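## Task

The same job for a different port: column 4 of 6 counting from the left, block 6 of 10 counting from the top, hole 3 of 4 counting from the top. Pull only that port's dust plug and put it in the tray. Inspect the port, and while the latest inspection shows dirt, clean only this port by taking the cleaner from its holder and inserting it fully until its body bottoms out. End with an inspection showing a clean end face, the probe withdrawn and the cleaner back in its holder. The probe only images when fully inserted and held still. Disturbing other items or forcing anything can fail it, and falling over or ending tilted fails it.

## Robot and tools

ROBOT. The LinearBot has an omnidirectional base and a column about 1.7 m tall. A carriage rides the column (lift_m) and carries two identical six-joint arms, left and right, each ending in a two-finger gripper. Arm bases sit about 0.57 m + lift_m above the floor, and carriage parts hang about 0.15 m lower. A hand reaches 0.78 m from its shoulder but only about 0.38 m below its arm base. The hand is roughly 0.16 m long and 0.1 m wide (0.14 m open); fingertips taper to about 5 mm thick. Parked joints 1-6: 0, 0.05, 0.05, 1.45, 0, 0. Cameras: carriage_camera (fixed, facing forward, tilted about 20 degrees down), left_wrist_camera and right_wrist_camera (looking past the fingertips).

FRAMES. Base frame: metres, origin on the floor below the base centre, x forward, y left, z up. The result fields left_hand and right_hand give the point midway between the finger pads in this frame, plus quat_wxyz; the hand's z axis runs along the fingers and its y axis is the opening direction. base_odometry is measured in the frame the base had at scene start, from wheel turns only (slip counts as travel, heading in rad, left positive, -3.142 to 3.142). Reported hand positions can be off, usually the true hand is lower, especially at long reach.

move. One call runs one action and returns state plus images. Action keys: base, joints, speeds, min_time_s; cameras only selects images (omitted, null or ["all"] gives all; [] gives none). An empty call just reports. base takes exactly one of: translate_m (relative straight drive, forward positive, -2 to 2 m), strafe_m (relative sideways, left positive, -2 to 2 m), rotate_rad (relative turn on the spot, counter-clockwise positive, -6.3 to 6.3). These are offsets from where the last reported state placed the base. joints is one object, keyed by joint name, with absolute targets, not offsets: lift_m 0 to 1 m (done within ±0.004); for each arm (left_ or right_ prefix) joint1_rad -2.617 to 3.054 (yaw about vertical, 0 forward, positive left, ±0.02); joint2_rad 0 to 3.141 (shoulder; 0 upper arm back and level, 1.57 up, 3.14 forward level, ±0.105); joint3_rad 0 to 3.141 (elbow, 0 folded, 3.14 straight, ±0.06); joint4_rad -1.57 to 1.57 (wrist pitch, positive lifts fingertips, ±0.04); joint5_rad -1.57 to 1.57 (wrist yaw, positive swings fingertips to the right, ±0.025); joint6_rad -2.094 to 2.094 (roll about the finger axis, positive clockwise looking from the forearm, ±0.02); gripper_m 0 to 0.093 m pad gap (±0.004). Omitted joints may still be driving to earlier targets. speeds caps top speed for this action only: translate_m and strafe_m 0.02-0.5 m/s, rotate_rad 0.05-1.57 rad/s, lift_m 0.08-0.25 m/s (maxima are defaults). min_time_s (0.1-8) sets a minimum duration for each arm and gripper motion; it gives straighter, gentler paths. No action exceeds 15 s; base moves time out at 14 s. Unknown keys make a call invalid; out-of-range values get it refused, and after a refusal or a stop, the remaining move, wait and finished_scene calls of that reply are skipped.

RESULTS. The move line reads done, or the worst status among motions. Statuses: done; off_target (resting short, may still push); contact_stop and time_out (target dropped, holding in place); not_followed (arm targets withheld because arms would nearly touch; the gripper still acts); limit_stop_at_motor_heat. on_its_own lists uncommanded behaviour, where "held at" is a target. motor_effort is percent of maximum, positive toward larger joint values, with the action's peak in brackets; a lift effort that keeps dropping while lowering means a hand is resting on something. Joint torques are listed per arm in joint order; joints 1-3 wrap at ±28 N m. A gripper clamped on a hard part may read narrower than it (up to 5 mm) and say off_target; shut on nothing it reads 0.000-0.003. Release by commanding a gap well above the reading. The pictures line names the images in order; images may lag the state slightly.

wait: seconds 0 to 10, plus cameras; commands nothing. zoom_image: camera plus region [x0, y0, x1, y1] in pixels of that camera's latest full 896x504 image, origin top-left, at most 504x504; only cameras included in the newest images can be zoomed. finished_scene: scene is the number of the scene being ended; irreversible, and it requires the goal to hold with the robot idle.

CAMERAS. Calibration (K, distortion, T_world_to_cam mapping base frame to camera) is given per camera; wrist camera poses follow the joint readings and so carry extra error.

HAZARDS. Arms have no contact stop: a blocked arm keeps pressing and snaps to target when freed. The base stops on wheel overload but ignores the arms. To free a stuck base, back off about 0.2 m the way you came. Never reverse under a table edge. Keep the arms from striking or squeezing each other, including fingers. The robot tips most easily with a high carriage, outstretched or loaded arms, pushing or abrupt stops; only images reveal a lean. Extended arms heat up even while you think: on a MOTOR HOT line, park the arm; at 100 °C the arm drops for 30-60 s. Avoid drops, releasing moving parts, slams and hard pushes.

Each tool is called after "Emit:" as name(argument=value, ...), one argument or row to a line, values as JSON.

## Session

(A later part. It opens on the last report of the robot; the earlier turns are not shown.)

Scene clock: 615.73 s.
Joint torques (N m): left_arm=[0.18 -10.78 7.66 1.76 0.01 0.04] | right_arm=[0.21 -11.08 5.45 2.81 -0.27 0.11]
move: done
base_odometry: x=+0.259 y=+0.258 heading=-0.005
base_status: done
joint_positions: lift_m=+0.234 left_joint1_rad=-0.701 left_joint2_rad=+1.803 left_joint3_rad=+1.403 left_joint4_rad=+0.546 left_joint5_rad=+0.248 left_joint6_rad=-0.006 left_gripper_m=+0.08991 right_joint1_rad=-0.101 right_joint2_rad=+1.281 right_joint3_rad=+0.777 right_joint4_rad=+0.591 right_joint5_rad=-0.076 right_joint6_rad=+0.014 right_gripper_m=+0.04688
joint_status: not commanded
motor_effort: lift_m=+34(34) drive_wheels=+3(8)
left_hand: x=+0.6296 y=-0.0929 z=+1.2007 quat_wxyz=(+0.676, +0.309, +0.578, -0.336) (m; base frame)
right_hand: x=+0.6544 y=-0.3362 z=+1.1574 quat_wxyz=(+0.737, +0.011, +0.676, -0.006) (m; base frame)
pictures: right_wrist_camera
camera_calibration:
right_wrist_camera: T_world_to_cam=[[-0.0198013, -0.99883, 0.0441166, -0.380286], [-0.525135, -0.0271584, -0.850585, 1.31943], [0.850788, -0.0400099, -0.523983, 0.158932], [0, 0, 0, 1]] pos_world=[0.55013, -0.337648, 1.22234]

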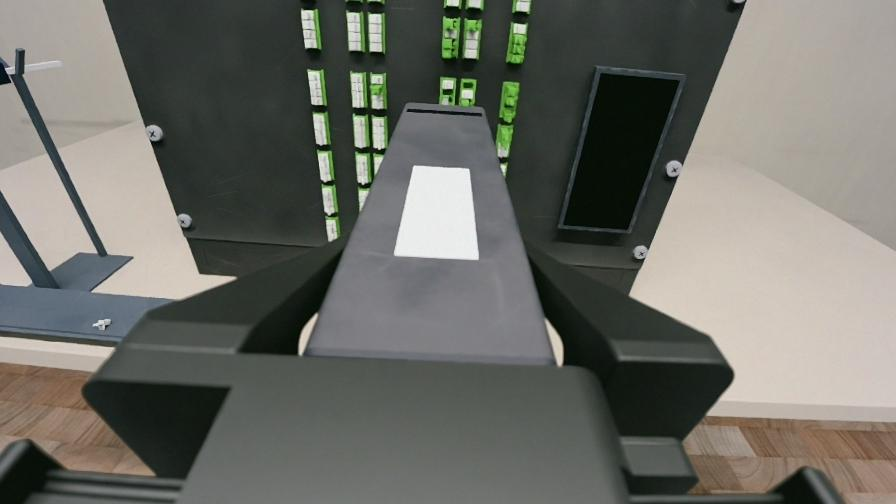

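Emit:
move(
  base={"strafe_m":-0.005},
  speeds={"strafe_m":0.02},
  cameras=[],
)

Emit:
move(
  joints={"lift_m":0.228},
  cameras=[],
)

Emit:
move(
  joints={"lift_m":0.240},
  cameras=[],
)

Emit:
move(
  base={"strafe_m":-0.003},
  speeds={"strafe_m":0.02},
  cameras=[],
)

Scene clock: 620.03 s.
Joint torques (N m): left_arm=[0.01 -10.78 7.72 1.76 0 0.03] | right_arm=[-0.2 -11.08 5.48 2.81 -0.23 0.11]
move: done
base_odometry: x=+0.260 y=+0.253 heading=-0.005
base_status: done
joint_positions: lift_m=+0.234 left_joint1_rad=-0.700 left_joint2_rad=+1.803 left_joint3_rad=+1.403 left_joint4_rad=+0.546 left_joint5_rad=+0.248 left_joint6_rad=-0.006 left_gripper_m=+0.08991 right_joint1_rad=-0.096 right_joint2_rad=+1.281 right_joint3_rad=+0.777 right_joint4_rad=+0.591 right_joint5_rad=-0.078 right_joint6_rad=+0.014 right_gripper_m=+0.04688
joint_status: not commanded
motor_effort: lift_m=+34(34) drive_wheels=+5(8)
left_hand: x=+0.6297 y=-0.0927 z=+1.2009 quat_wxyz=(+0.677, +0.309, +0.578, -0.336) (m; base frame)
right_hand: x=+0.6546 y=-0.3338 z=+1.1574 quat_wxyz=(+0.737, +0.009, +0.676, -0.004) (m; base frame)
pictures: none
No camera images: "cameras" was empty.

Scene clock: 620.53 s.
Joint torques (N m): left_arm=[0.24 -10.96 7.86 1.79 -0.01 0.01] | right_arm=[-0.2 -11.14 5.44 2.64 -0.23 0.11]
move: done
base_odometry: x=+0.260 y=+0.253 heading=-0.005
base_status: not commanded
joint_positions: lift_m=+0.228 left_joint1_rad=-0.700 left_joint2_rad=+1.804 left_joint3_rad=+1.403 left_joint4_rad=+0.546 left_joint5_rad=+0.248 left_joint6_rad=-0.006 left_gripper_m=+0.08991 right_joint1_rad=-0.096 right_joint2_rad=+1.281 right_joint3_rad=+0.777 right_joint4_rad=+0.606 right_joint5_rad=-0.078 right_joint6_rad=+0.014 right_gripper_m=+0.04688
joint_status: all done
motor_effort: lift_m=+34(35) drive_wheels=+5(5)
left_hand: x=+0.6299 y=-0.0929 z=+1.1942 quat_wxyz=(+0.676, +0.309, +0.579, -0.335) (m; base frame)
right_hand: x=+0.6542 y=-0.3338 z=+1.1551 quat_wxyz=(+0.742, +0.008, +0.671, -0.004) (m; base frame)
pictures: none
No camera images: "cameras" was empty.

Scene clock: 621.07 s.
Joint torques (N m): left_arm=[0.05 -11.04 7.5 1.75 0.02 0.06] | right_arm=[-0.2 -11.08 5.72 2.92 -0.24 0.11]
move: done
base_odometry: x=+0.260 y=+0.253 heading=-0.005
base_status: not commanded
joint_positions: lift_m=+0.240 left_joint1_rad=-0.700 left_joint2_rad=+1.804 left_joint3_rad=+1.404 left_joint4_rad=+0.550 left_joint5_rad=+0.248 left_joint6_rad=-0.006 left_gripper_m=+0.08991 right_joint1_rad=-0.096 right_joint2_rad=+1.281 right_joint3_rad=+0.774 right_joint4_rad=+0.581 right_joint5_rad=-0.078 right_joint6_rad=+0.015 right_gripper_m=+0.04688
joint_status: all done
motor_effort: lift_m=+33(43) drive_wheels=+5(5)
left_hand: x=+0.6298 y=-0.0928 z=+1.2083 quat_wxyz=(+0.678, +0.309, +0.576, -0.336) (m; base frame)
right_hand: x=+0.6546 y=-0.3338 z=+1.1600 quat_wxyz=(+0.733, +0.009, +0.681, -0.003) (m; base frame)
pictures: none
No camera images: "cameras" was empty.

Scene clock: 621.70 s.
Joint torques (N m): left_arm=[0.13 -10.95 7.62 1.78 -0.02 0.04] | right_arm=[-0.28 -11.04 5.75 2.92 -0.17 0.11]
move: done
base_odometry: x=+0.260 y=+0.250 heading=-0.004
base_status: done
joint_positions: lift_m=+0.240 left_joint1_rad=-0.701 left_joint2_rad=+1.804 left_joint3_rad=+1.404 left_joint4_rad=+0.550 left_joint5_rad=+0.249 left_joint6_rad=-0.006 left_gripper_m=+0.08991 right_joint1_rad=-0.096 right_joint2_rad=+1.281 right_joint3_rad=+0.773 right_joint4_rad=+0.581 right_joint5_rad=-0.084 right_joint6_rad=+0.015 right_gripper_m=+0.04688
joint_status: not commanded
motor_effort: lift_m=+33(33) drive_wheels=+5(11)
left_hand: x=+0.6294 y=-0.0931 z=+1.2083 quat_wxyz=(+0.678, +0.309, +0.576, -0.336) (m; base frame)
right_hand: x=+0.6545 y=-0.3326 z=+1.1599 quat_wxyz=(+0.733, +0.007, +0.681, -0.001) (m; base frame)
pictures: none
No camera images: "cameras" was empty.

Emit:
move(
  joints={"right_joint5_rad":-0.06},
  cameras=[],
)

Emit:
move(
  joints={"right_joint5_rad":-0.15},
  cameras=[],
)

Emit:
move(
  joints={"right_joint5_rad":-0.1,"right_joint4_rad":0.56},
  cameras=[],
)

Emit:
move(
  joints={"right_joint4_rad":0.74},
  cameras=[],
)

Emit:
move(
  joints={"right_joint4_rad":0.65},
  cameras=[],
)

Scene clock: 630.00 s.
Joint torques (N m): left_arm=[0.25 -10.85 7.56 1.74 -0.03 0.08] | right_arm=[-0.34 -11 5.75 2.92 0.17 0.11]
move: done
base_odometry: x=+0.260 y=+0.250 heading=-0.004
base_status: not commanded
joint_positions: lift_m=+0.240 left_joint1_rad=-0.701 left_joint2_rad=+1.804 left_joint3_rad=+1.404 left_joint4_rad=+0.550 left_joint5_rad=+0.249 left_joint6_rad=-0.006 left_gripper_m=+0.08991 right_joint1_rad=-0.094 right_joint2_rad=+1.281 right_joint3_rad=+0.773 right_joint4_rad=+0.581 right_joint5_rad=-0.078 right_joint6_rad=+0.015 right_gripper_m=+0.04688
joint_status: all done
motor_effort: lift_m=+33(33) drive_wheels=+5(5)
left_hand: x=+0.6294 y=-0.0931 z=+1.2083 quat_wxyz=(+0.678, +0.309, +0.576, -0.336) (m; base frame)
right_hand: x=+0.6545 y=-0.3330 z=+1.1599 quat_wxyz=(+0.733, +0.009, +0.681, -0.003) (m; base frame)
pictures: none
No camera images: "cameras" was empty.

Scene clock: 630.47 s.
Joint torques (N m): left_arm=[0.23 -10.85 7.49 1.77 -0.03 0.03] | right_arm=[-0.34 -11 5.75 2.92 -0.69 0.11]
move: off_target
base_odometry: x=+0.260 y=+0.250 heading=-0.004
base_status: not commanded
joint_positions: lift_m=+0.240 left_joint1_rad=-0.701 left_joint2_rad=+1.804 left_joint3_rad=+1.404 left_joint4_rad=+0.550 left_joint5_rad=+0.249 left_joint6_rad=-0.006 left_gripper_m=+0.08991 right_joint1_rad=-0.094 right_joint2_rad=+1.281 right_joint3_rad=+0.773 right_joint4_rad=+0.581 right_joint5_rad=-0.086 right_joint6_rad=+0.015 right_gripper_m=+0.04688
joint_status: right_joint5_rad off_target (ended at -0.086, target -0.150)
motor_effort: lift_m=+33(33) drive_wheels=+5(5)
left_hand: x=+0.6294 y=-0.0931 z=+1.2083 quat_wxyz=(+0.678, +0.309, +0.576, -0.336) (m; base frame)
right_hand: x=+0.6545 y=-0.3316 z=+1.1599 quat_wxyz=(+0.733, +0.006, +0.681, +0.000) (m; base frame)
pictures: none
No camera images: "cameras" was empty.

Scene clock: 631.07 s.
Joint torques (N m): left_arm=[0.32 -10.88 7.53 1.74 -0.05 0.01] | right_arm=[-0.34 -10.93 5.76 2.03 -0.2 0.11]
move: done
base_odometry: x=+0.260 y=+0.250 heading=-0.004
base_status: not commanded
joint_positions: lift_m=+0.240 left_joint1_rad=-0.701 left_joint2_rad=+1.804 left_joint3_rad=+1.404 left_joint4_rad=+0.550 left_joint5_rad=+0.249 left_joint6_rad=-0.006 left_gripper_m=+0.08991 right_joint1_rad=-0.094 right_joint2_rad=+1.279 right_joint3_rad=+0.773 right_joint4_rad=+0.573 right_joint5_rad=-0.082 right_joint6_rad=+0.015 right_gripper_m=+0.04688
joint_status: all done
motor_effort: lift_m=+33(33) drive_wheels=+5(5)
left_hand: x=+0.6294 y=-0.0931 z=+1.2083 quat_wxyz=(+0.678, +0.309, +0.576, -0.336) (m; base frame)
right_hand: x=+0.6544 y=-0.3323 z=+1.1583 quat_wxyz=(+0.730, +0.007, +0.683, -0.001) (m; base frame)
pictures: none
No camera images: "cameras" was empty.

Scene clock: 631.77 s.
Joint torques (N m): left_arm=[0.06 -10.78 7.61 1.74 -0.04 0.04] | right_arm=[-0.35 -10.92 6.02 3.78 -0.2 0.11]
move: off_target
base_odometry: x=+0.260 y=+0.250 heading=-0.004
base_status: not commanded
joint_positions: lift_m=+0.240 left_joint1_rad=-0.701 left_joint2_rad=+1.804 left_joint3_rad=+1.404 left_joint4_rad=+0.550 left_joint5_rad=+0.249 left_joint6_rad=-0.006 left_gripper_m=+0.08991 right_joint1_rad=-0.094 right_joint2_rad=+1.279 right_joint3_rad=+0.769 right_joint4_rad=+0.592 right_joint5_rad=-0.081 right_joint6_rad=+0.015 right_gripper_m=+0.04688
joint_status: right_joint4_rad off_target (ended at +0.592, target +0.740)
motor_effort: lift_m=+33(33) drive_wheels=+5(5)
left_hand: x=+0.6294 y=-0.0931 z=+1.2083 quat_wxyz=(+0.678, +0.309, +0.576, -0.336) (m; base frame)
right_hand: x=+0.6539 y=-0.3323 z=+1.1612 quat_wxyz=(+0.735, +0.007, +0.678, -0.002) (m; base frame)
pictures: none
No camera images: "cameras" was empty.

Scene clock: 632.37 s.
Joint torques (N m): left_arm=[0.2 -10.92 7.9 1.76 -0.04 0.01] | right_arm=[-0.34 -10.93 6.04 2.87 -0.2 0.11]
move: off_target
base_odometry: x=+0.260 y=+0.250 heading=-0.004
base_status: not commanded
joint_positions: lift_m=+0.240 left_joint1_rad=-0.701 left_joint2_rad=+1.804 left_joint3_rad=+1.404 left_joint4_rad=+0.550 left_joint5_rad=+0.249 left_joint6_rad=-0.006 left_gripper_m=+0.08991 right_joint1_rad=-0.094 right_joint2_rad=+1.279 right_joint3_rad=+0.769 right_joint4_rad=+0.587 right_joint5_rad=-0.081 right_joint6_rad=+0.015 right_gripper_m=+0.04688
joint_status: right_joint4_rad off_target (ended at +0.586, target +0.650)
motor_effort: lift_m=+33(33) drive_wheels=+5(5)
left_hand: x=+0.6294 y=-0.0931 z=+1.2083 quat_wxyz=(+0.678, +0.309, +0.576, -0.336) (m; base frame)
right_hand: x=+0.6540 y=-0.3323 z=+1.1598 quat_wxyz=(+0.734, +0.007, +0.680, -0.002) (m; base frame)
pictures: none
No camera images: "cameras" was empty.

Emit:
move(
  joints={"lift_m":0.222},
  cameras=[],
  speeds={"lift_m":0.08},
)

Emit:
zoom_image(
  camera="right_wrist_camera",
  region=[425, 50, 465, 110],
)

Emit:
move(
  joints={"lift_m":0.214},
  cameras=["left_wrist_camera","right_wrist_camera"],
  speeds={"lift_m":0.08},
)

Emit:
zoom_image(
  camera="left_wrist_camera",
  region=[385, 125, 465, 175],
)

Emit:
zoom_image(
  camera="right_wrist_camera",
  region=[425, 50, 465, 110],
)

Scene clock: 650.40 s.
Joint torques (N m): left_arm=[0.13 -10.7 7.62 1.76 -0.05 0.02] | right_arm=[-0.34 -10.89 5.33 2.46 -0.2 0.11]
move: done
base_odometry: x=+0.260 y=+0.250 heading=-0.004
base_status: not commanded
joint_positions: lift_m=+0.222 left_joint1_rad=-0.701 left_joint2_rad=+1.804 left_joint3_rad=+1.404 left_joint4_rad=+0.547 left_joint5_rad=+0.249 left_joint6_rad=-0.006 left_gripper_m=+0.08991 right_joint1_rad=-0.094 right_joint2_rad=+1.279 right_joint3_rad=+0.779 right_joint4_rad=+0.621 right_joint5_rad=-0.081 right_joint6_rad=+0.015 right_gripper_m=+0.04688
joint_status: all done
motor_effort: lift_m=+34(39) drive_wheels=+5(6)
left_hand: x=+0.6295 y=-0.0932 z=+1.1895 quat_wxyz=(+0.677, +0.309, +0.577, -0.336) (m; base frame)
right_hand: x=+0.6536 y=-0.3324 z=+1.1546 quat_wxyz=(+0.748, +0.006, +0.664, -0.003) (m; base frame)
pictures: none
No camera images: "cameras" was empty.

Scaled by 8.400 from the camera's 896x504 image, which has a finer 1280x720 frame.

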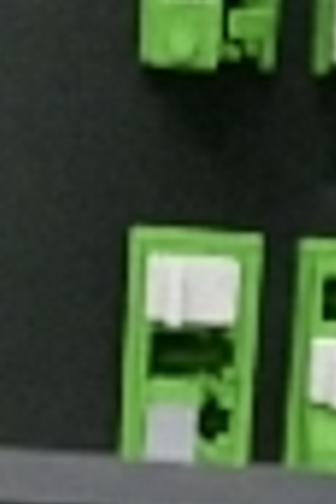

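Scene clock: 650.90 s.
Joint torques (N m): left_arm=[0.25 -11.06 7.71 1.82 0 0] | right_arm=[-0.35 -10.85 4.75 2.28 -0.21 0.11]
move: done
base_odometry: x=+0.260 y=+0.250 heading=-0.004
base_status: not commanded
joint_positions: lift_m=+0.214 left_joint1_rad=-0.701 left_joint2_rad=+1.805 left_joint3_rad=+1.404 left_joint4_rad=+0.545 left_joint5_rad=+0.249 left_joint6_rad=-0.006 left_gripper_m=+0.08991 right_joint1_rad=-0.094 right_joint2_rad=+1.279 right_joint3_rad=+0.786 right_joint4_rad=+0.635 right_joint5_rad=-0.081 right_joint6_rad=+0.015 right_gripper_m=+0.04688
joint_status: all done
motor_effort: lift_m=+34(34) drive_wheels=+5(5)
left_hand: x=+0.6297 y=-0.0934 z=+1.1807 quat_wxyz=(+0.676, +0.309, +0.578, -0.336) (m; base frame)
right_hand: x=+0.6533 y=-0.3323 z=+1.1535 quat_wxyz=(+0.755, +0.005, +0.656, -0.003) (m; base frame)
pictures: left_wrist_camera, right_wrist_camera
camera_calibration:
left_wrist_camera: T_world_to_cam=[[-0.818347, -0.574498, -0.0161053, 0.484762], [-0.242545, 0.370628, -0.896553, 1.25443], [0.521037, -0.729785, -0.442644, 0.251015], [0, 0, 0, 1]] pos_world=[0.570171, -0.00324495, 1.24358]
right_wrist_camera: T_world_to_cam=[[-0.0105397, -0.998749, 0.0488792, -0.387869], [-0.477218, -0.037932, -0.877966, 1.31223], [0.878722, -0.0325795, -0.476222, 0.0870775], [0, 0, 0, 1]] pos_world=[0.545615, -0.334771, 1.21252]

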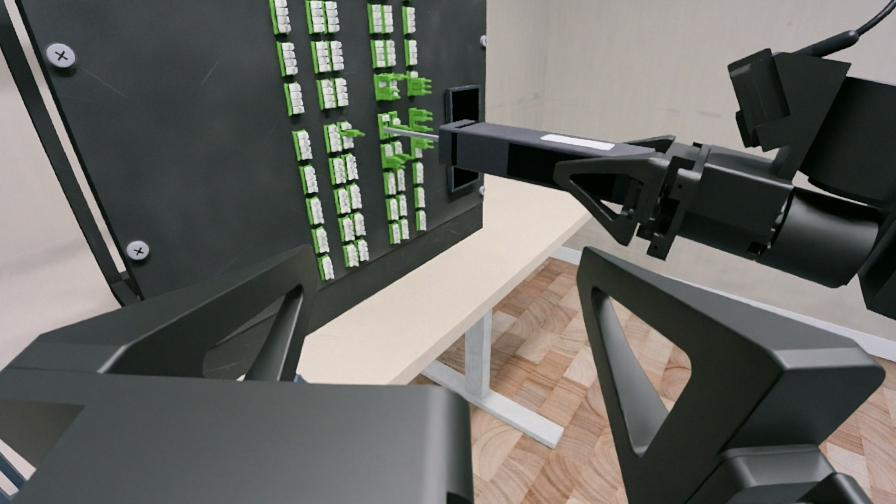

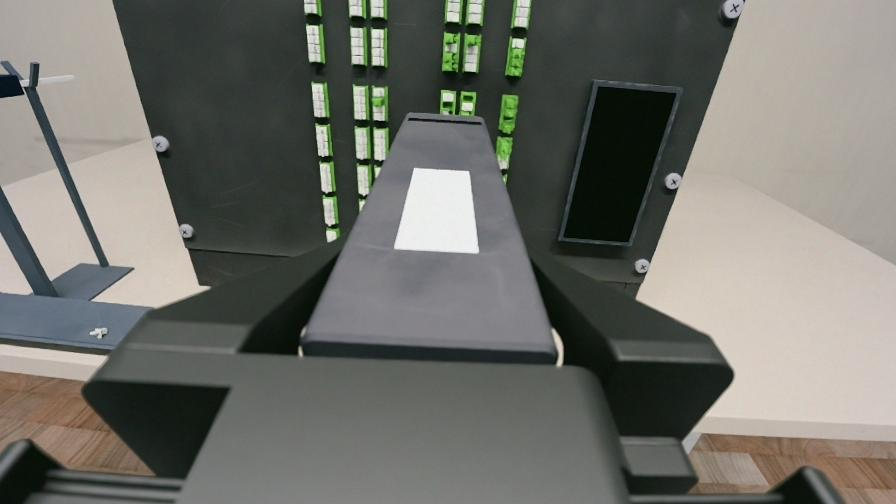

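Scaled by 6.300 from the camera's 896x504 image, which has a finer 1280x720 frame.

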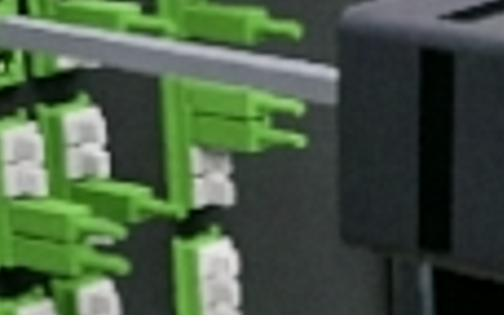

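Scaled by 8.400 from the camera's 896x504 image, which has a finer 1280x720 frame.

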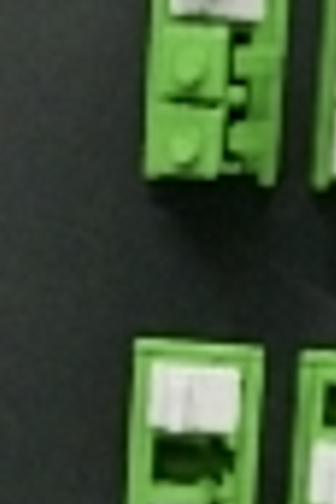

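Emit:
move(
  base={"translate_m":0.013},
  speeds={"translate_m":0.02},
  cameras=[],
)

Emit:
move(
  joints={"lift_m":0.222},
  speeds={"lift_m":0.08},
  cameras=["right_wrist_camera"],
)

Emit:
zoom_image(
  camera="right_wrist_camera",
  region=[425, 50, 465, 110],
)

Scene clock: 661.20 s.
Joint torques (N m): left_arm=[0.08 -11.14 7.75 1.81 -0.06 0.06] | right_arm=[-0.34 -6.09 6.72 2.65 -0.19 0.09]
move: done
base_odometry: x=+0.273 y=+0.250 heading=-0.005
base_status: done
joint_positions: lift_m=+0.214 left_joint1_rad=-0.701 left_joint2_rad=+1.805 left_joint3_rad=+1.404 left_joint4_rad=+0.545 left_joint5_rad=+0.249 left_joint6_rad=-0.006 left_gripper_m=+0.08991 right_joint1_rad=-0.094 right_joint2_rad=+1.227 right_joint3_rad=+0.761 right_joint4_rad=+0.602 right_joint5_rad=-0.082 right_joint6_rad=+0.016 right_gripper_m=+0.04688
joint_status: not commanded
motor_effort: lift_m=+34(34) drive_wheels=-2(10)
left_hand: x=+0.6298 y=-0.0932 z=+1.1807 quat_wxyz=(+0.676, +0.309, +0.578, -0.336) (m; base frame)
right_hand: x=+0.6420 y=-0.3311 z=+1.1550 quat_wxyz=(+0.754, +0.005, +0.657, -0.003) (m; base frame)
pictures: none
No camera images: "cameras" was empty.

Scene clock: 661.70 s.
Joint torques (N m): left_arm=[0.09 -10.8 7.65 1.74 -0.01 0.05] | right_arm=[-0.35 -5.98 7.08 2.82 -0.2 0.08]
move: done
base_odometry: x=+0.273 y=+0.250 heading=-0.005
base_status: not commanded
joint_positions: lift_m=+0.222 left_joint1_rad=-0.701 left_joint2_rad=+1.804 left_joint3_rad=+1.405 left_joint4_rad=+0.549 left_joint5_rad=+0.249 left_joint6_rad=-0.006 left_gripper_m=+0.08991 right_joint1_rad=-0.094 right_joint2_rad=+1.227 right_joint3_rad=+0.757 right_joint4_rad=+0.589 right_joint5_rad=-0.083 right_joint6_rad=+0.017 right_gripper_m=+0.04688
joint_status: all done
motor_effort: lift_m=+33(40) drive_wheels=-2(3)
left_hand: x=+0.6295 y=-0.0930 z=+1.1906 quat_wxyz=(+0.678, +0.309, +0.576, -0.336) (m; base frame)
right_hand: x=+0.6423 y=-0.3310 z=+1.1577 quat_wxyz=(+0.748, +0.006, +0.664, -0.001) (m; base frame)
pictures: right_wrist_camera
camera_calibration:
right_wrist_camera: T_world_to_cam=[[-0.00757832, -0.998978, 0.0445544, -0.383875], [-0.496286, -0.0349236, -0.867456, 1.31186], [0.868126, -0.0286856, -0.495514, 0.129228], [0, 0, 0, 1]] pos_world=[0.535963, -0.333961, 1.21912]

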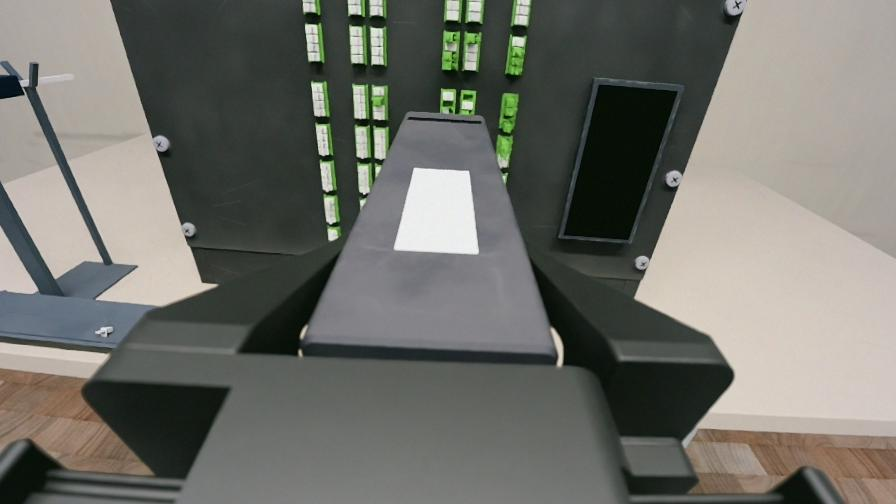

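Scaled by 8.400 from the camera's 896x504 image, which has a finer 1280x720 frame.

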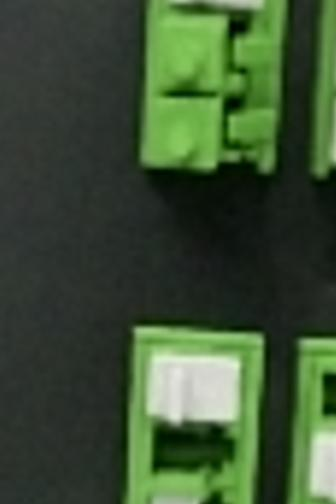

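Emit:
move(
  joints={"right_gripper_m":0.050},
  min_time_s=2,
  cameras=["right_wrist_camera","left_wrist_camera"],
)

Scene clock: 666.90 s.
Joint torques (N m): left_arm=[0.08 -10.95 7.57 1.76 -0.02 0.04] | right_arm=[-0.34 -6.04 7.01 2.37 -0.09 0.08]
move: done
base_odometry: x=+0.273 y=+0.250 heading=-0.005
base_status: not commanded
joint_positions: lift_m=+0.222 left_joint1_rad=-0.701 left_joint2_rad=+1.804 left_joint3_rad=+1.405 left_joint4_rad=+0.549 left_joint5_rad=+0.249 left_joint6_rad=-0.006 left_gripper_m=+0.08991 right_joint1_rad=-0.094 right_joint2_rad=+1.227 right_joint3_rad=+0.757 right_joint4_rad=+0.624 right_joint5_rad=-0.092 right_joint6_rad=+0.017 right_gripper_m=+0.04990
joint_status: all done
motor_effort: lift_m=+33(33) drive_wheels=-2(2)
left_hand: x=+0.6295 y=-0.0930 z=+1.1906 quat_wxyz=(+0.678, +0.309, +0.576, -0.336) (m; base frame)
right_hand: x=+0.6412 y=-0.3293 z=+1.1663 quat_wxyz=(+0.759, +0.002, +0.651, +0.001) (m; base frame)
pictures: left_wrist_camera, right_wrist_camera
camera_calibration:
left_wrist_camera: T_world_to_cam=[[-0.818058, -0.574869, -0.0175287, 0.486545], [-0.238958, 0.367452, -0.898821, 1.26324], [0.523145, -0.731098, -0.437966, 0.248721], [0, 0, 0, 1]] pos_world=[0.569765, -0.00263964, 1.25288]
right_wrist_camera: T_world_to_cam=[[-0.000183308, -0.998798, 0.0490177, -0.392473], [-0.465159, -0.0433066, -0.884167, 1.31551], [0.885227, -0.0229631, -0.464592, 0.0894252], [0, 0, 0, 1]] pos_world=[0.532686, -0.332978, 1.22391]

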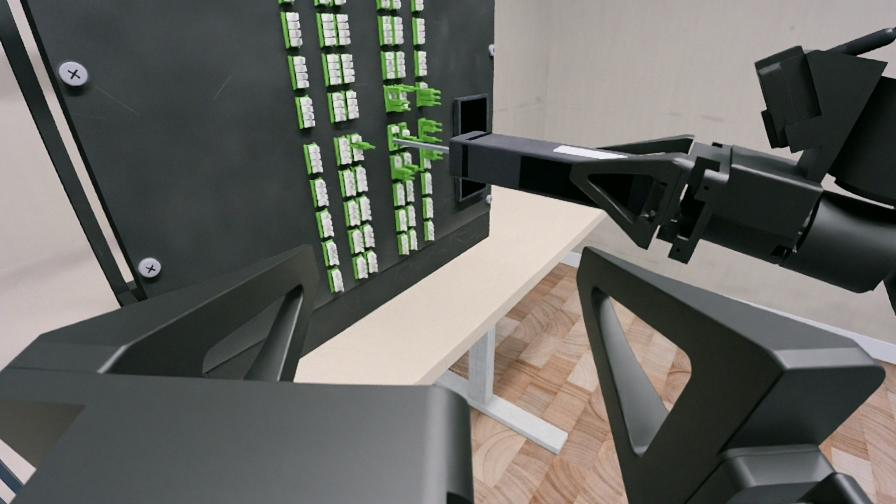

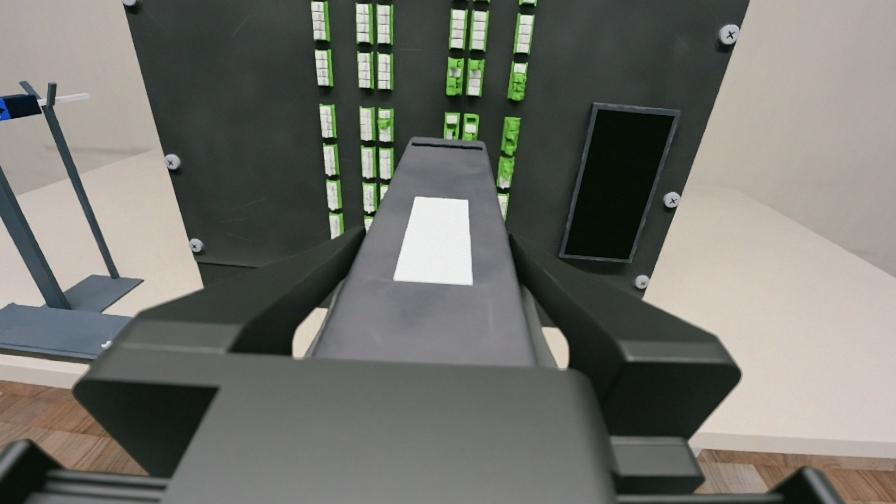

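Emit:
move(
  joints={"right_joint4_rad":0.53,"lift_m":0.231},
  min_time_s=2,
  speeds={"lift_m":0.08},
  cameras=["right_wrist_camera","left_wrist_camera"],
)

Emit:
zoom_image(
  camera="left_wrist_camera",
  region=[385, 125, 465, 175],
)

Emit:
zoom_image(
  camera="right_wrist_camera",
  region=[425, 50, 465, 110],
)

Scene clock: 673.40 s.
Joint torques (N m): left_arm=[0.14 -10.61 7.54 1.72 -0.01 0.04] | right_arm=[-0.34 -5.38 7.08 2.18 -0.09 0.08]
move: done
base_odometry: x=+0.273 y=+0.250 heading=-0.005
base_status: not commanded
joint_positions: lift_m=+0.231 left_joint1_rad=-0.701 left_joint2_rad=+1.803 left_joint3_rad=+1.405 left_joint4_rad=+0.550 left_joint5_rad=+0.249 left_joint6_rad=-0.006 left_gripper_m=+0.08991 right_joint1_rad=-0.094 right_joint2_rad=+1.219 right_joint3_rad=+0.757 right_joint4_rad=+0.530 right_joint5_rad=-0.092 right_joint6_rad=+0.017 right_gripper_m=+0.04990
joint_status: all done
motor_effort: lift_m=+33(44) drive_wheels=-2(3)
left_hand: x=+0.6294 y=-0.0929 z=+1.2002 quat_wxyz=(+0.679, +0.309, +0.576, -0.336) (m; base frame)
right_hand: x=+0.6421 y=-0.3294 z=+1.1556 quat_wxyz=(+0.731, +0.005, +0.683, +0.003) (m; base frame)
pictures: left_wrist_camera, right_wrist_camera
camera_calibration:
left_wrist_camera: T_world_to_cam=[[-0.817993, -0.574945, -0.01804, 0.487269], [-0.237683, 0.366387, -0.899593, 1.27181], [0.523826, -0.731573, -0.436356, 0.250671], [0, 0, 0, 1]] pos_world=[0.569563, -0.00243809, 1.26229]
right_wrist_camera: T_world_to_cam=[[0.0040328, -0.999161, 0.0407538, -0.385161], [-0.539214, -0.0364945, -0.841378, 1.30681], [0.842159, -0.0185819, -0.538909, 0.198591], [0, 0, 0, 1]] pos_world=[0.538958, -0.333457, 1.22224]

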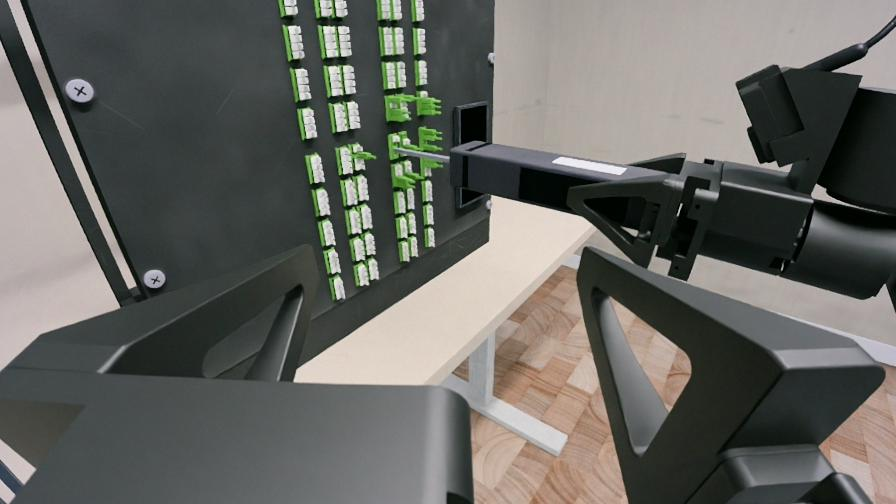

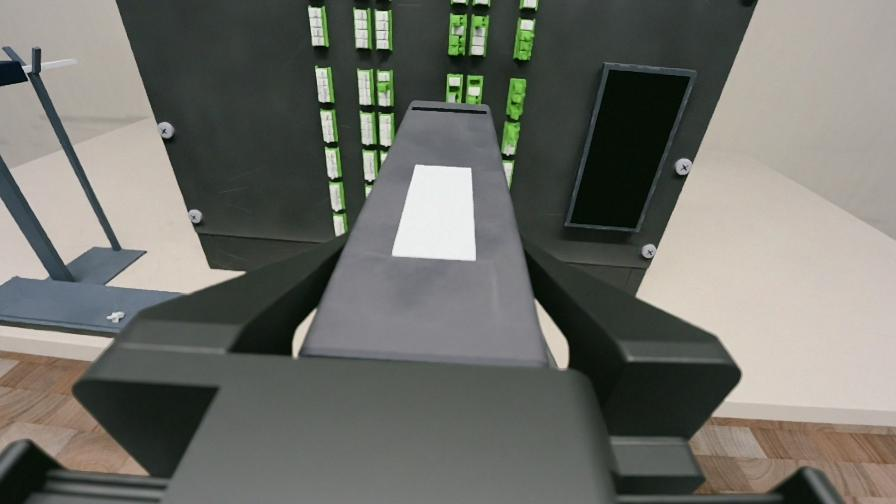

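Scaled by 6.300 from the camera's 896x504 image, which has a finer 1280x720 frame.

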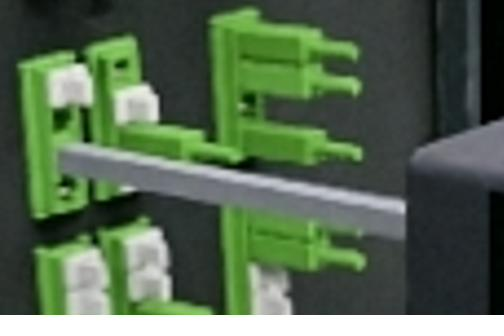

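Scaled by 8.400 from the camera's 896x504 image, which has a finer 1280x720 frame.

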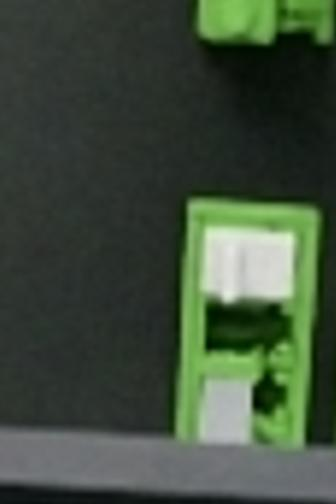

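Emit:
move(
  joints={"right_joint1_rad":-0.094,"right_joint5_rad":-0.055},
  min_time_s=2,
  cameras=["right_wrist_camera","left_wrist_camera"],
)

Emit:
zoom_image(
  camera="right_wrist_camera",
  region=[280, 90, 600, 390],
)

Scene clock: 683.77 s.
Joint torques (N m): left_arm=[0.09 -10.86 7.57 1.77 0.01 0.04] | right_arm=[0.17 -5.38 7.06 2.19 0.26 0.08]
move: off_target
base_odometry: x=+0.273 y=+0.250 heading=-0.005
base_status: not commanded
joint_positions: lift_m=+0.231 left_joint1_rad=-0.701 left_joint2_rad=+1.803 left_joint3_rad=+1.405 left_joint4_rad=+0.550 left_joint5_rad=+0.249 left_joint6_rad=-0.006 left_gripper_m=+0.08991 right_joint1_rad=-0.094 right_joint2_rad=+1.219 right_joint3_rad=+0.757 right_joint4_rad=+0.529 right_joint5_rad=-0.081 right_joint6_rad=+0.017 right_gripper_m=+0.04991
joint_status: right_joint5_rad off_target (ended at -0.081, target -0.055); the others done
motor_effort: lift_m=+33(33) drive_wheels=-2(2)
left_hand: x=+0.6294 y=-0.0929 z=+1.2002 quat_wxyz=(+0.679, +0.309, +0.576, -0.336) (m; base frame)
right_hand: x=+0.6421 y=-0.3313 z=+1.1552 quat_wxyz=(+0.730, +0.009, +0.683, +0.000) (m; base frame)
pictures: left_wrist_camera, right_wrist_camera
camera_calibration:
left_wrist_camera: T_world_to_cam=[[-0.817993, -0.574945, -0.01804, 0.487269], [-0.237683, 0.366387, -0.899593, 1.27181], [0.523826, -0.731573, -0.436356, 0.250671], [0, 0, 0, 1]] pos_world=[0.569563, -0.00243809, 1.26229]
right_wrist_camera: T_world_to_cam=[[-0.00697763, -0.999183, 0.0398164, -0.378969], [-0.540803, -0.0297214, -0.840624, 1.30884], [0.84112, -0.0273984, -0.540154, 0.197549], [0, 0, 0, 1]] pos_world=[0.539018, -0.334346, 1.22204]

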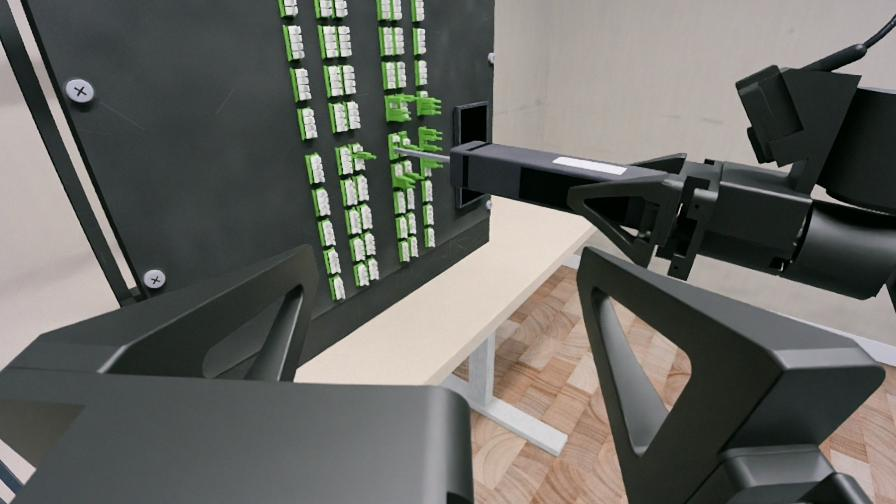

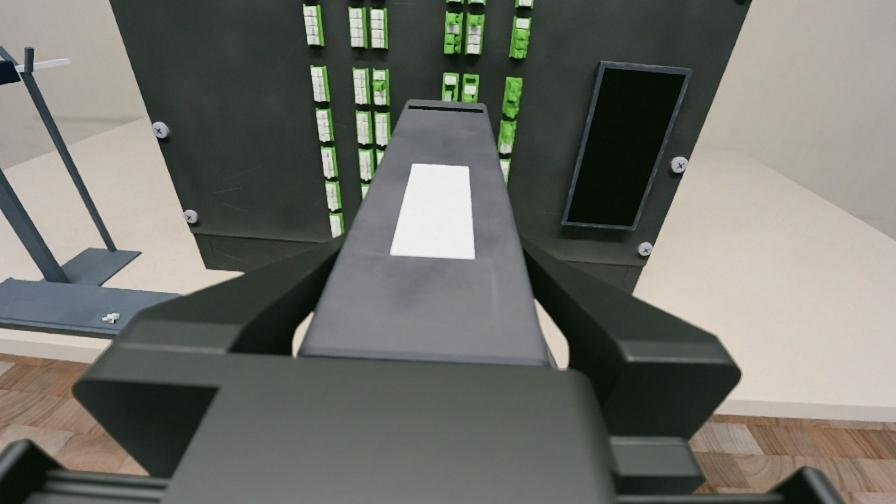

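Scaled by 1.575 from the camera's 896x504 image, which has a finer 1280x720 frame.

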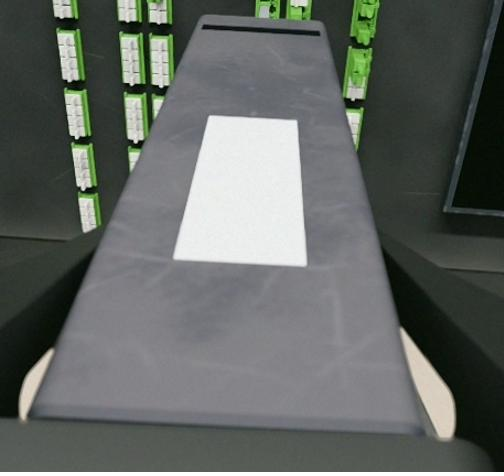

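Emit:
move(
  joints={"right_gripper_m":0.056},
  min_time_s=2,
  cameras=["right_wrist_camera"],
)

Emit:
zoom_image(
  camera="right_wrist_camera",
  region=[280, 90, 600, 390],
)

Scene clock: 689.77 s.
Joint torques (N m): left_arm=[0.18 -10.69 7.54 1.77 0.01 0.02] | right_arm=[0.17 -5.38 7.05 2.19 0.12 0.08]
move: done
base_odometry: x=+0.273 y=+0.250 heading=-0.005
base_status: not commanded
joint_positions: lift_m=+0.231 left_joint1_rad=-0.701 left_joint2_rad=+1.803 left_joint3_rad=+1.405 left_joint4_rad=+0.550 left_joint5_rad=+0.249 left_joint6_rad=-0.006 left_gripper_m=+0.08991 right_joint1_rad=-0.094 right_joint2_rad=+1.219 right_joint3_rad=+0.757 right_joint4_rad=+0.529 right_joint5_rad=-0.068 right_joint6_rad=+0.017 right_gripper_m=+0.05587
joint_status: all done
motor_effort: lift_m=+33(33) drive_wheels=-2(2)
left_hand: x=+0.6294 y=-0.0929 z=+1.2002 quat_wxyz=(+0.679, +0.309, +0.576, -0.336) (m; base frame)
right_hand: x=+0.6420 y=-0.3336 z=+1.1551 quat_wxyz=(+0.730, +0.014, +0.683, -0.005) (m; base frame)
pictures: right_wrist_camera
camera_calibration:
right_wrist_camera: T_world_to_cam=[[-0.0202862, -0.999036, 0.0389203, -0.371634], [-0.541433, -0.0217484, -0.840463, 1.31152], [0.840499, -0.0381225, -0.54047, 0.194629], [0, 0, 0, 1]] pos_world=[0.538974, -0.335333, 1.22194]

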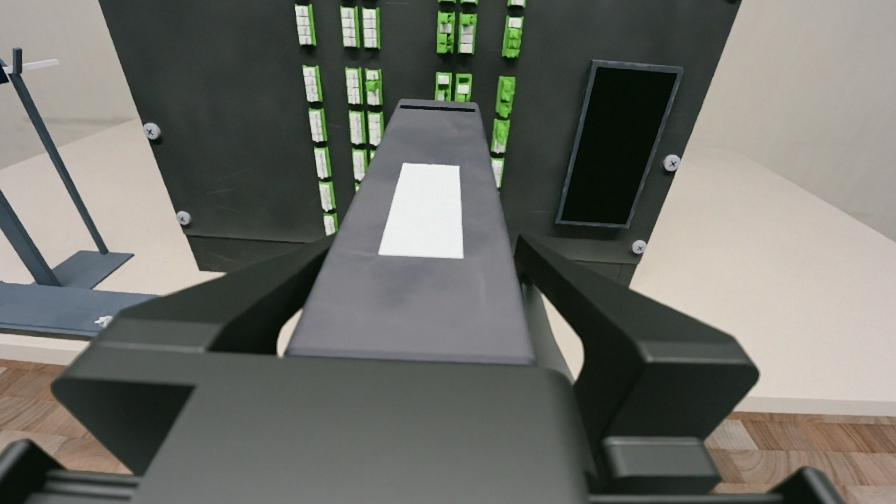

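Scaled by 1.575 from the camera's 896x504 image, which has a finer 1280x720 frame.

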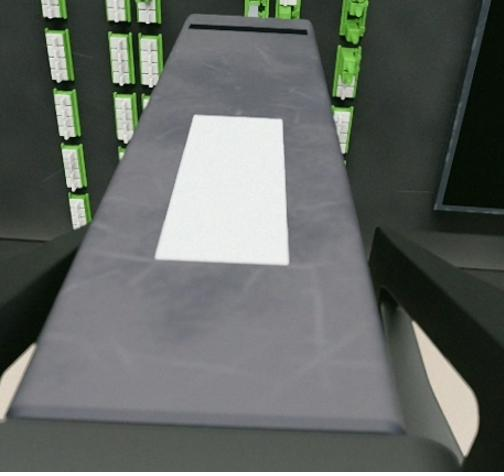

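Emit:
move(
  base={"strafe_m":0.006},
  joints={"right_joint5_rad":-0.052},
  speeds={"strafe_m":0.02},
  cameras=["right_wrist_camera"],
)

Emit:
zoom_image(
  camera="right_wrist_camera",
  region=[280, 90, 600, 390],
)

Scene clock: 698.07 s.
Joint torques (N m): left_arm=[0.13 -10.8 7.61 1.72 -0.05 0.02] | right_arm=[0.16 -5.39 7.02 2.21 0.07 0.08]
move: done
base_odometry: x=+0.273 y=+0.256 heading=-0.005
base_status: done
joint_positions: lift_m=+0.231 left_joint1_rad=-0.701 left_joint2_rad=+1.803 left_joint3_rad=+1.405 left_joint4_rad=+0.550 left_joint5_rad=+0.249 left_joint6_rad=-0.006 left_gripper_m=+0.08991 right_joint1_rad=-0.094 right_joint2_rad=+1.219 right_joint3_rad=+0.757 right_joint4_rad=+0.527 right_joint5_rad=-0.060 right_joint6_rad=+0.017 right_gripper_m=+0.05587
joint_status: all done
motor_effort: lift_m=+33(33) drive_wheels=-2(10)
left_hand: x=+0.6292 y=-0.0930 z=+1.2002 quat_wxyz=(+0.678, +0.309, +0.575, -0.336) (m; base frame)
right_hand: x=+0.6420 y=-0.3348 z=+1.1549 quat_wxyz=(+0.730, +0.016, +0.683, -0.008) (m; base frame)
pictures: right_wrist_camera
camera_calibration:
right_wrist_camera: T_world_to_cam=[[-0.0277752, -0.998878, 0.0383575, -0.367345], [-0.542453, -0.0171694, -0.83991, 1.31282], [0.839627, -0.0441358, -0.541368, 0.194126], [0, 0, 0, 1]] pos_world=[0.538947, -0.335825, 1.22183]

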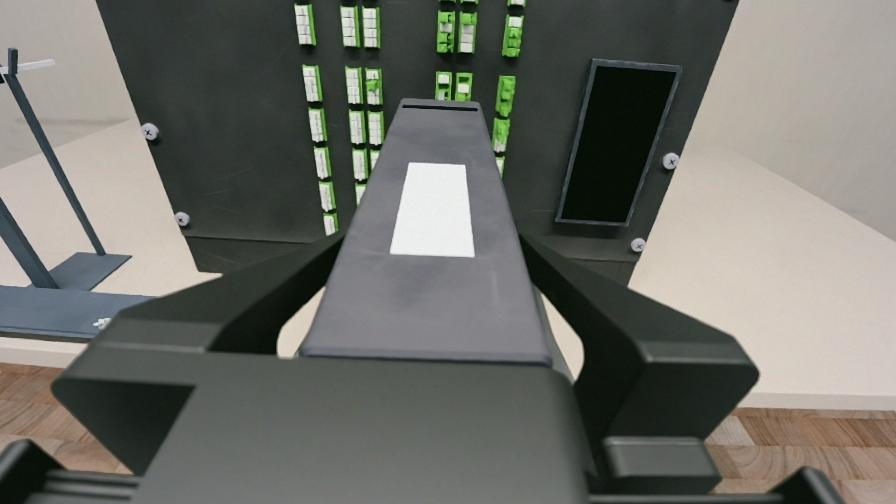

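Scaled by 1.575 from the camera's 896x504 image, which has a finer 1280x720 frame.

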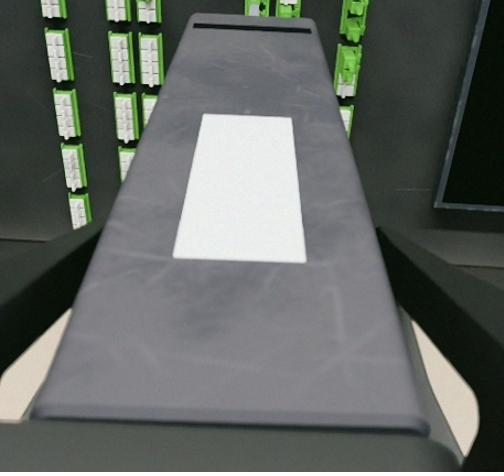

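Emit:
move(
  joints={"right_joint5_rad":-0.085},
  cameras=["right_wrist_camera"],
)

Emit:
zoom_image(
  camera="right_wrist_camera",
  region=[280, 90, 600, 390],
)

Scene clock: 704.50 s.
Joint torques (N m): left_arm=[0.27 -10.89 7.64 1.73 -0.03 0.01] | right_arm=[0.13 -5.39 7.08 2.2 -0.12 0.08]
move: done
base_odometry: x=+0.273 y=+0.256 heading=-0.005
base_status: not commanded
joint_positions: lift_m=+0.231 left_joint1_rad=-0.701 left_joint2_rad=+1.803 left_joint3_rad=+1.405 left_joint4_rad=+0.550 left_joint5_rad=+0.249 left_joint6_rad=-0.006 left_gripper_m=+0.08991 right_joint1_rad=-0.094 right_joint2_rad=+1.219 right_joint3_rad=+0.757 right_joint4_rad=+0.527 right_joint5_rad=-0.075 right_joint6_rad=+0.017 right_gripper_m=+0.05587
joint_status: all done
motor_effort: lift_m=+33(33) drive_wheels=-2(2)
left_hand: x=+0.6292 y=-0.0930 z=+1.2002 quat_wxyz=(+0.678, +0.309, +0.575, -0.336) (m; base frame)
right_hand: x=+0.6421 y=-0.3322 z=+1.1549 quat_wxyz=(+0.730, +0.011, +0.684, -0.002) (m; base frame)
pictures: right_wrist_camera
camera_calibration:
right_wrist_camera: T_world_to_cam=[[-0.0129576, -0.999142, 0.0393395, -0.375433], [-0.542217, -0.0260352, -0.839835, 1.30974], [0.840138, -0.0322128, -0.541415, 0.197827], [0, 0, 0, 1]] pos_world=[0.539095, -0.33464, 1.22184]

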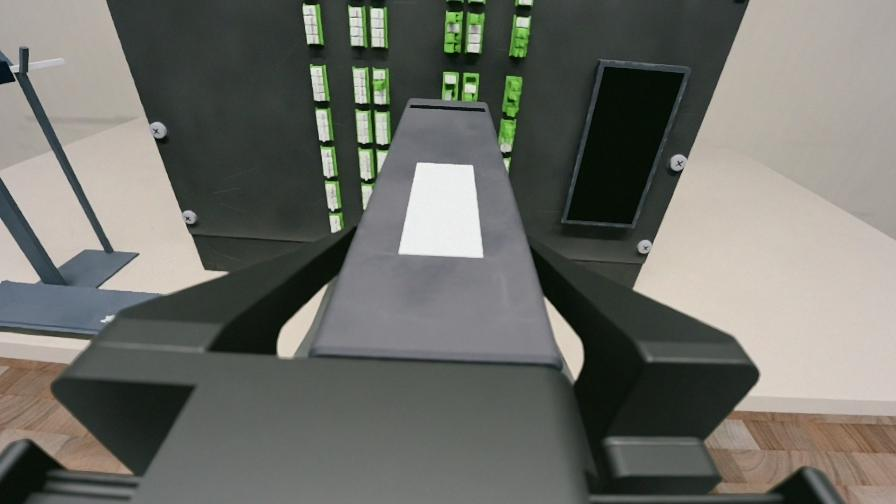

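Scaled by 1.575 from the camera's 896x504 image, which has a finer 1280x720 frame.

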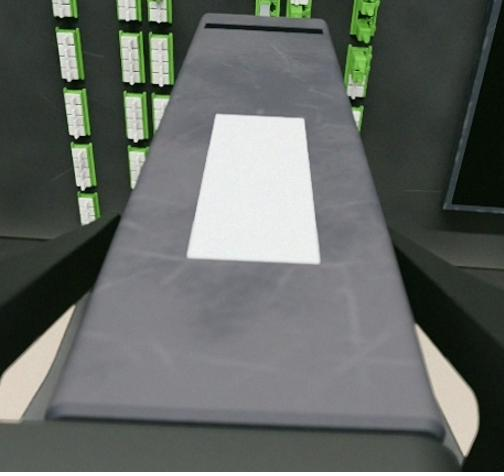

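Emit:
move(
  joints={"right_joint5_rad":-0.062,"lift_m":0.2335},
  speeds={"lift_m":0.08},
  cameras=["right_wrist_camera"],
)

Emit:
zoom_image(
  camera="right_wrist_camera",
  region=[280, 90, 600, 390],
)

Scene clock: 712.97 s.
Joint torques (N m): left_arm=[0.13 -10.86 7.36 1.75 -0.03 0.02] | right_arm=[0.13 -5.33 7.09 2.23 0.1 0.08]
move: done
base_odometry: x=+0.273 y=+0.256 heading=-0.005
base_status: not commanded
joint_positions: lift_m=+0.233 left_joint1_rad=-0.701 left_joint2_rad=+1.803 left_joint3_rad=+1.405 left_joint4_rad=+0.551 left_joint5_rad=+0.249 left_joint6_rad=-0.006 left_gripper_m=+0.08991 right_joint1_rad=-0.094 right_joint2_rad=+1.218 right_joint3_rad=+0.757 right_joint4_rad=+0.524 right_joint5_rad=-0.072 right_joint6_rad=+0.017 right_gripper_m=+0.05587
joint_status: all done
motor_effort: lift_m=+34(39) drive_wheels=-2(2)
left_hand: x=+0.6292 y=-0.0930 z=+1.2027 quat_wxyz=(+0.679, +0.309, +0.575, -0.337) (m; base frame)
right_hand: x=+0.6420 y=-0.3327 z=+1.1568 quat_wxyz=(+0.729, +0.012, +0.684, -0.003) (m; base frame)
pictures: right_wrist_camera
camera_calibration:
right_wrist_camera: T_world_to_cam=[[-0.0155219, -0.999121, 0.0389518, -0.373849], [-0.544231, -0.0242382, -0.838585, 1.31164], [0.838792, -0.0342153, -0.543377, 0.201427], [0, 0, 0, 1]] pos_world=[0.53908, -0.334836, 1.22394]

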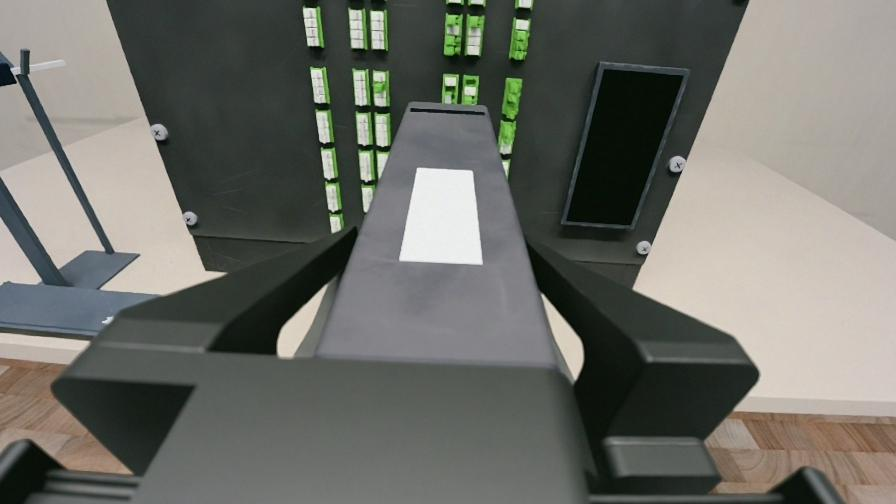

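Scaled by 1.575 from the camera's 896x504 image, which has a finer 1280x720 frame.

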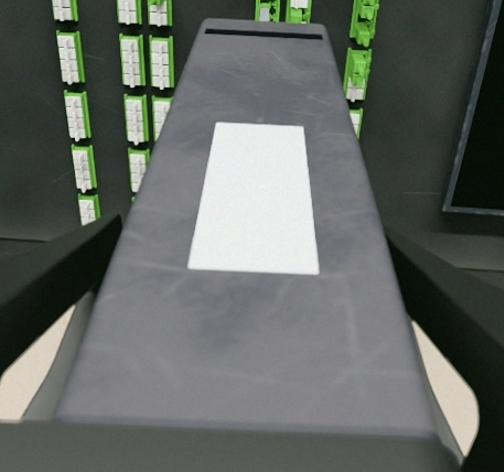

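Emit:
move(
  joints={"right_joint4_rad":0.490,"lift_m":0.238},
  speeds={"lift_m":0.08},
  cameras=["right_wrist_camera"],
)

Emit:
zoom_image(
  camera="right_wrist_camera",
  region=[280, 90, 600, 390],
)

Scene clock: 718.30 s.
Joint torques (N m): left_arm=[0.18 -10.97 7.66 1.75 -0.02 0.01] | right_arm=[0.13 -5.23 7.09 2.2 0.07 0.08]
move: done
base_odometry: x=+0.273 y=+0.256 heading=-0.005
base_status: not commanded
joint_positions: lift_m=+0.238 left_joint1_rad=-0.701 left_joint2_rad=+1.803 left_joint3_rad=+1.405 left_joint4_rad=+0.551 left_joint5_rad=+0.249 left_joint6_rad=-0.006 left_gripper_m=+0.08991 right_joint1_rad=-0.094 right_joint2_rad=+1.217 right_joint3_rad=+0.757 right_joint4_rad=+0.490 right_joint5_rad=-0.070 right_joint6_rad=+0.017 right_gripper_m=+0.05587
joint_status: all done
motor_effort: lift_m=+33(42) drive_wheels=-2(3)
left_hand: x=+0.6292 y=-0.0930 z=+1.2074 quat_wxyz=(+0.679, +0.309, +0.575, -0.337) (m; base frame)
right_hand: x=+0.6421 y=-0.3329 z=+1.1534 quat_wxyz=(+0.718, +0.014, +0.696, -0.003) (m; base frame)
pictures: right_wrist_camera
camera_calibration:
right_wrist_camera: T_world_to_cam=[[-0.0158256, -0.999216, 0.0362909, -0.370811], [-0.571601, -0.0207386, -0.820269, 1.30659], [0.820379, -0.0337252, -0.570825, 0.243052], [0, 0, 0, 1]] pos_world=[0.541587, -0.335227, 1.22396]

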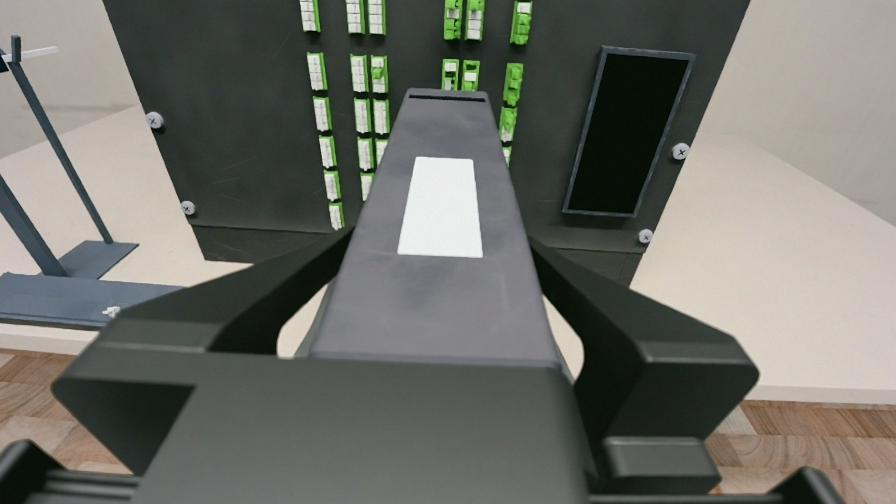

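Scaled by 1.575 from the camera's 896x504 image, which has a finer 1280x720 frame.

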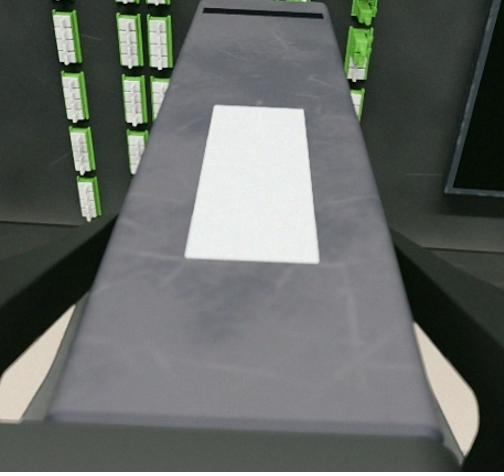

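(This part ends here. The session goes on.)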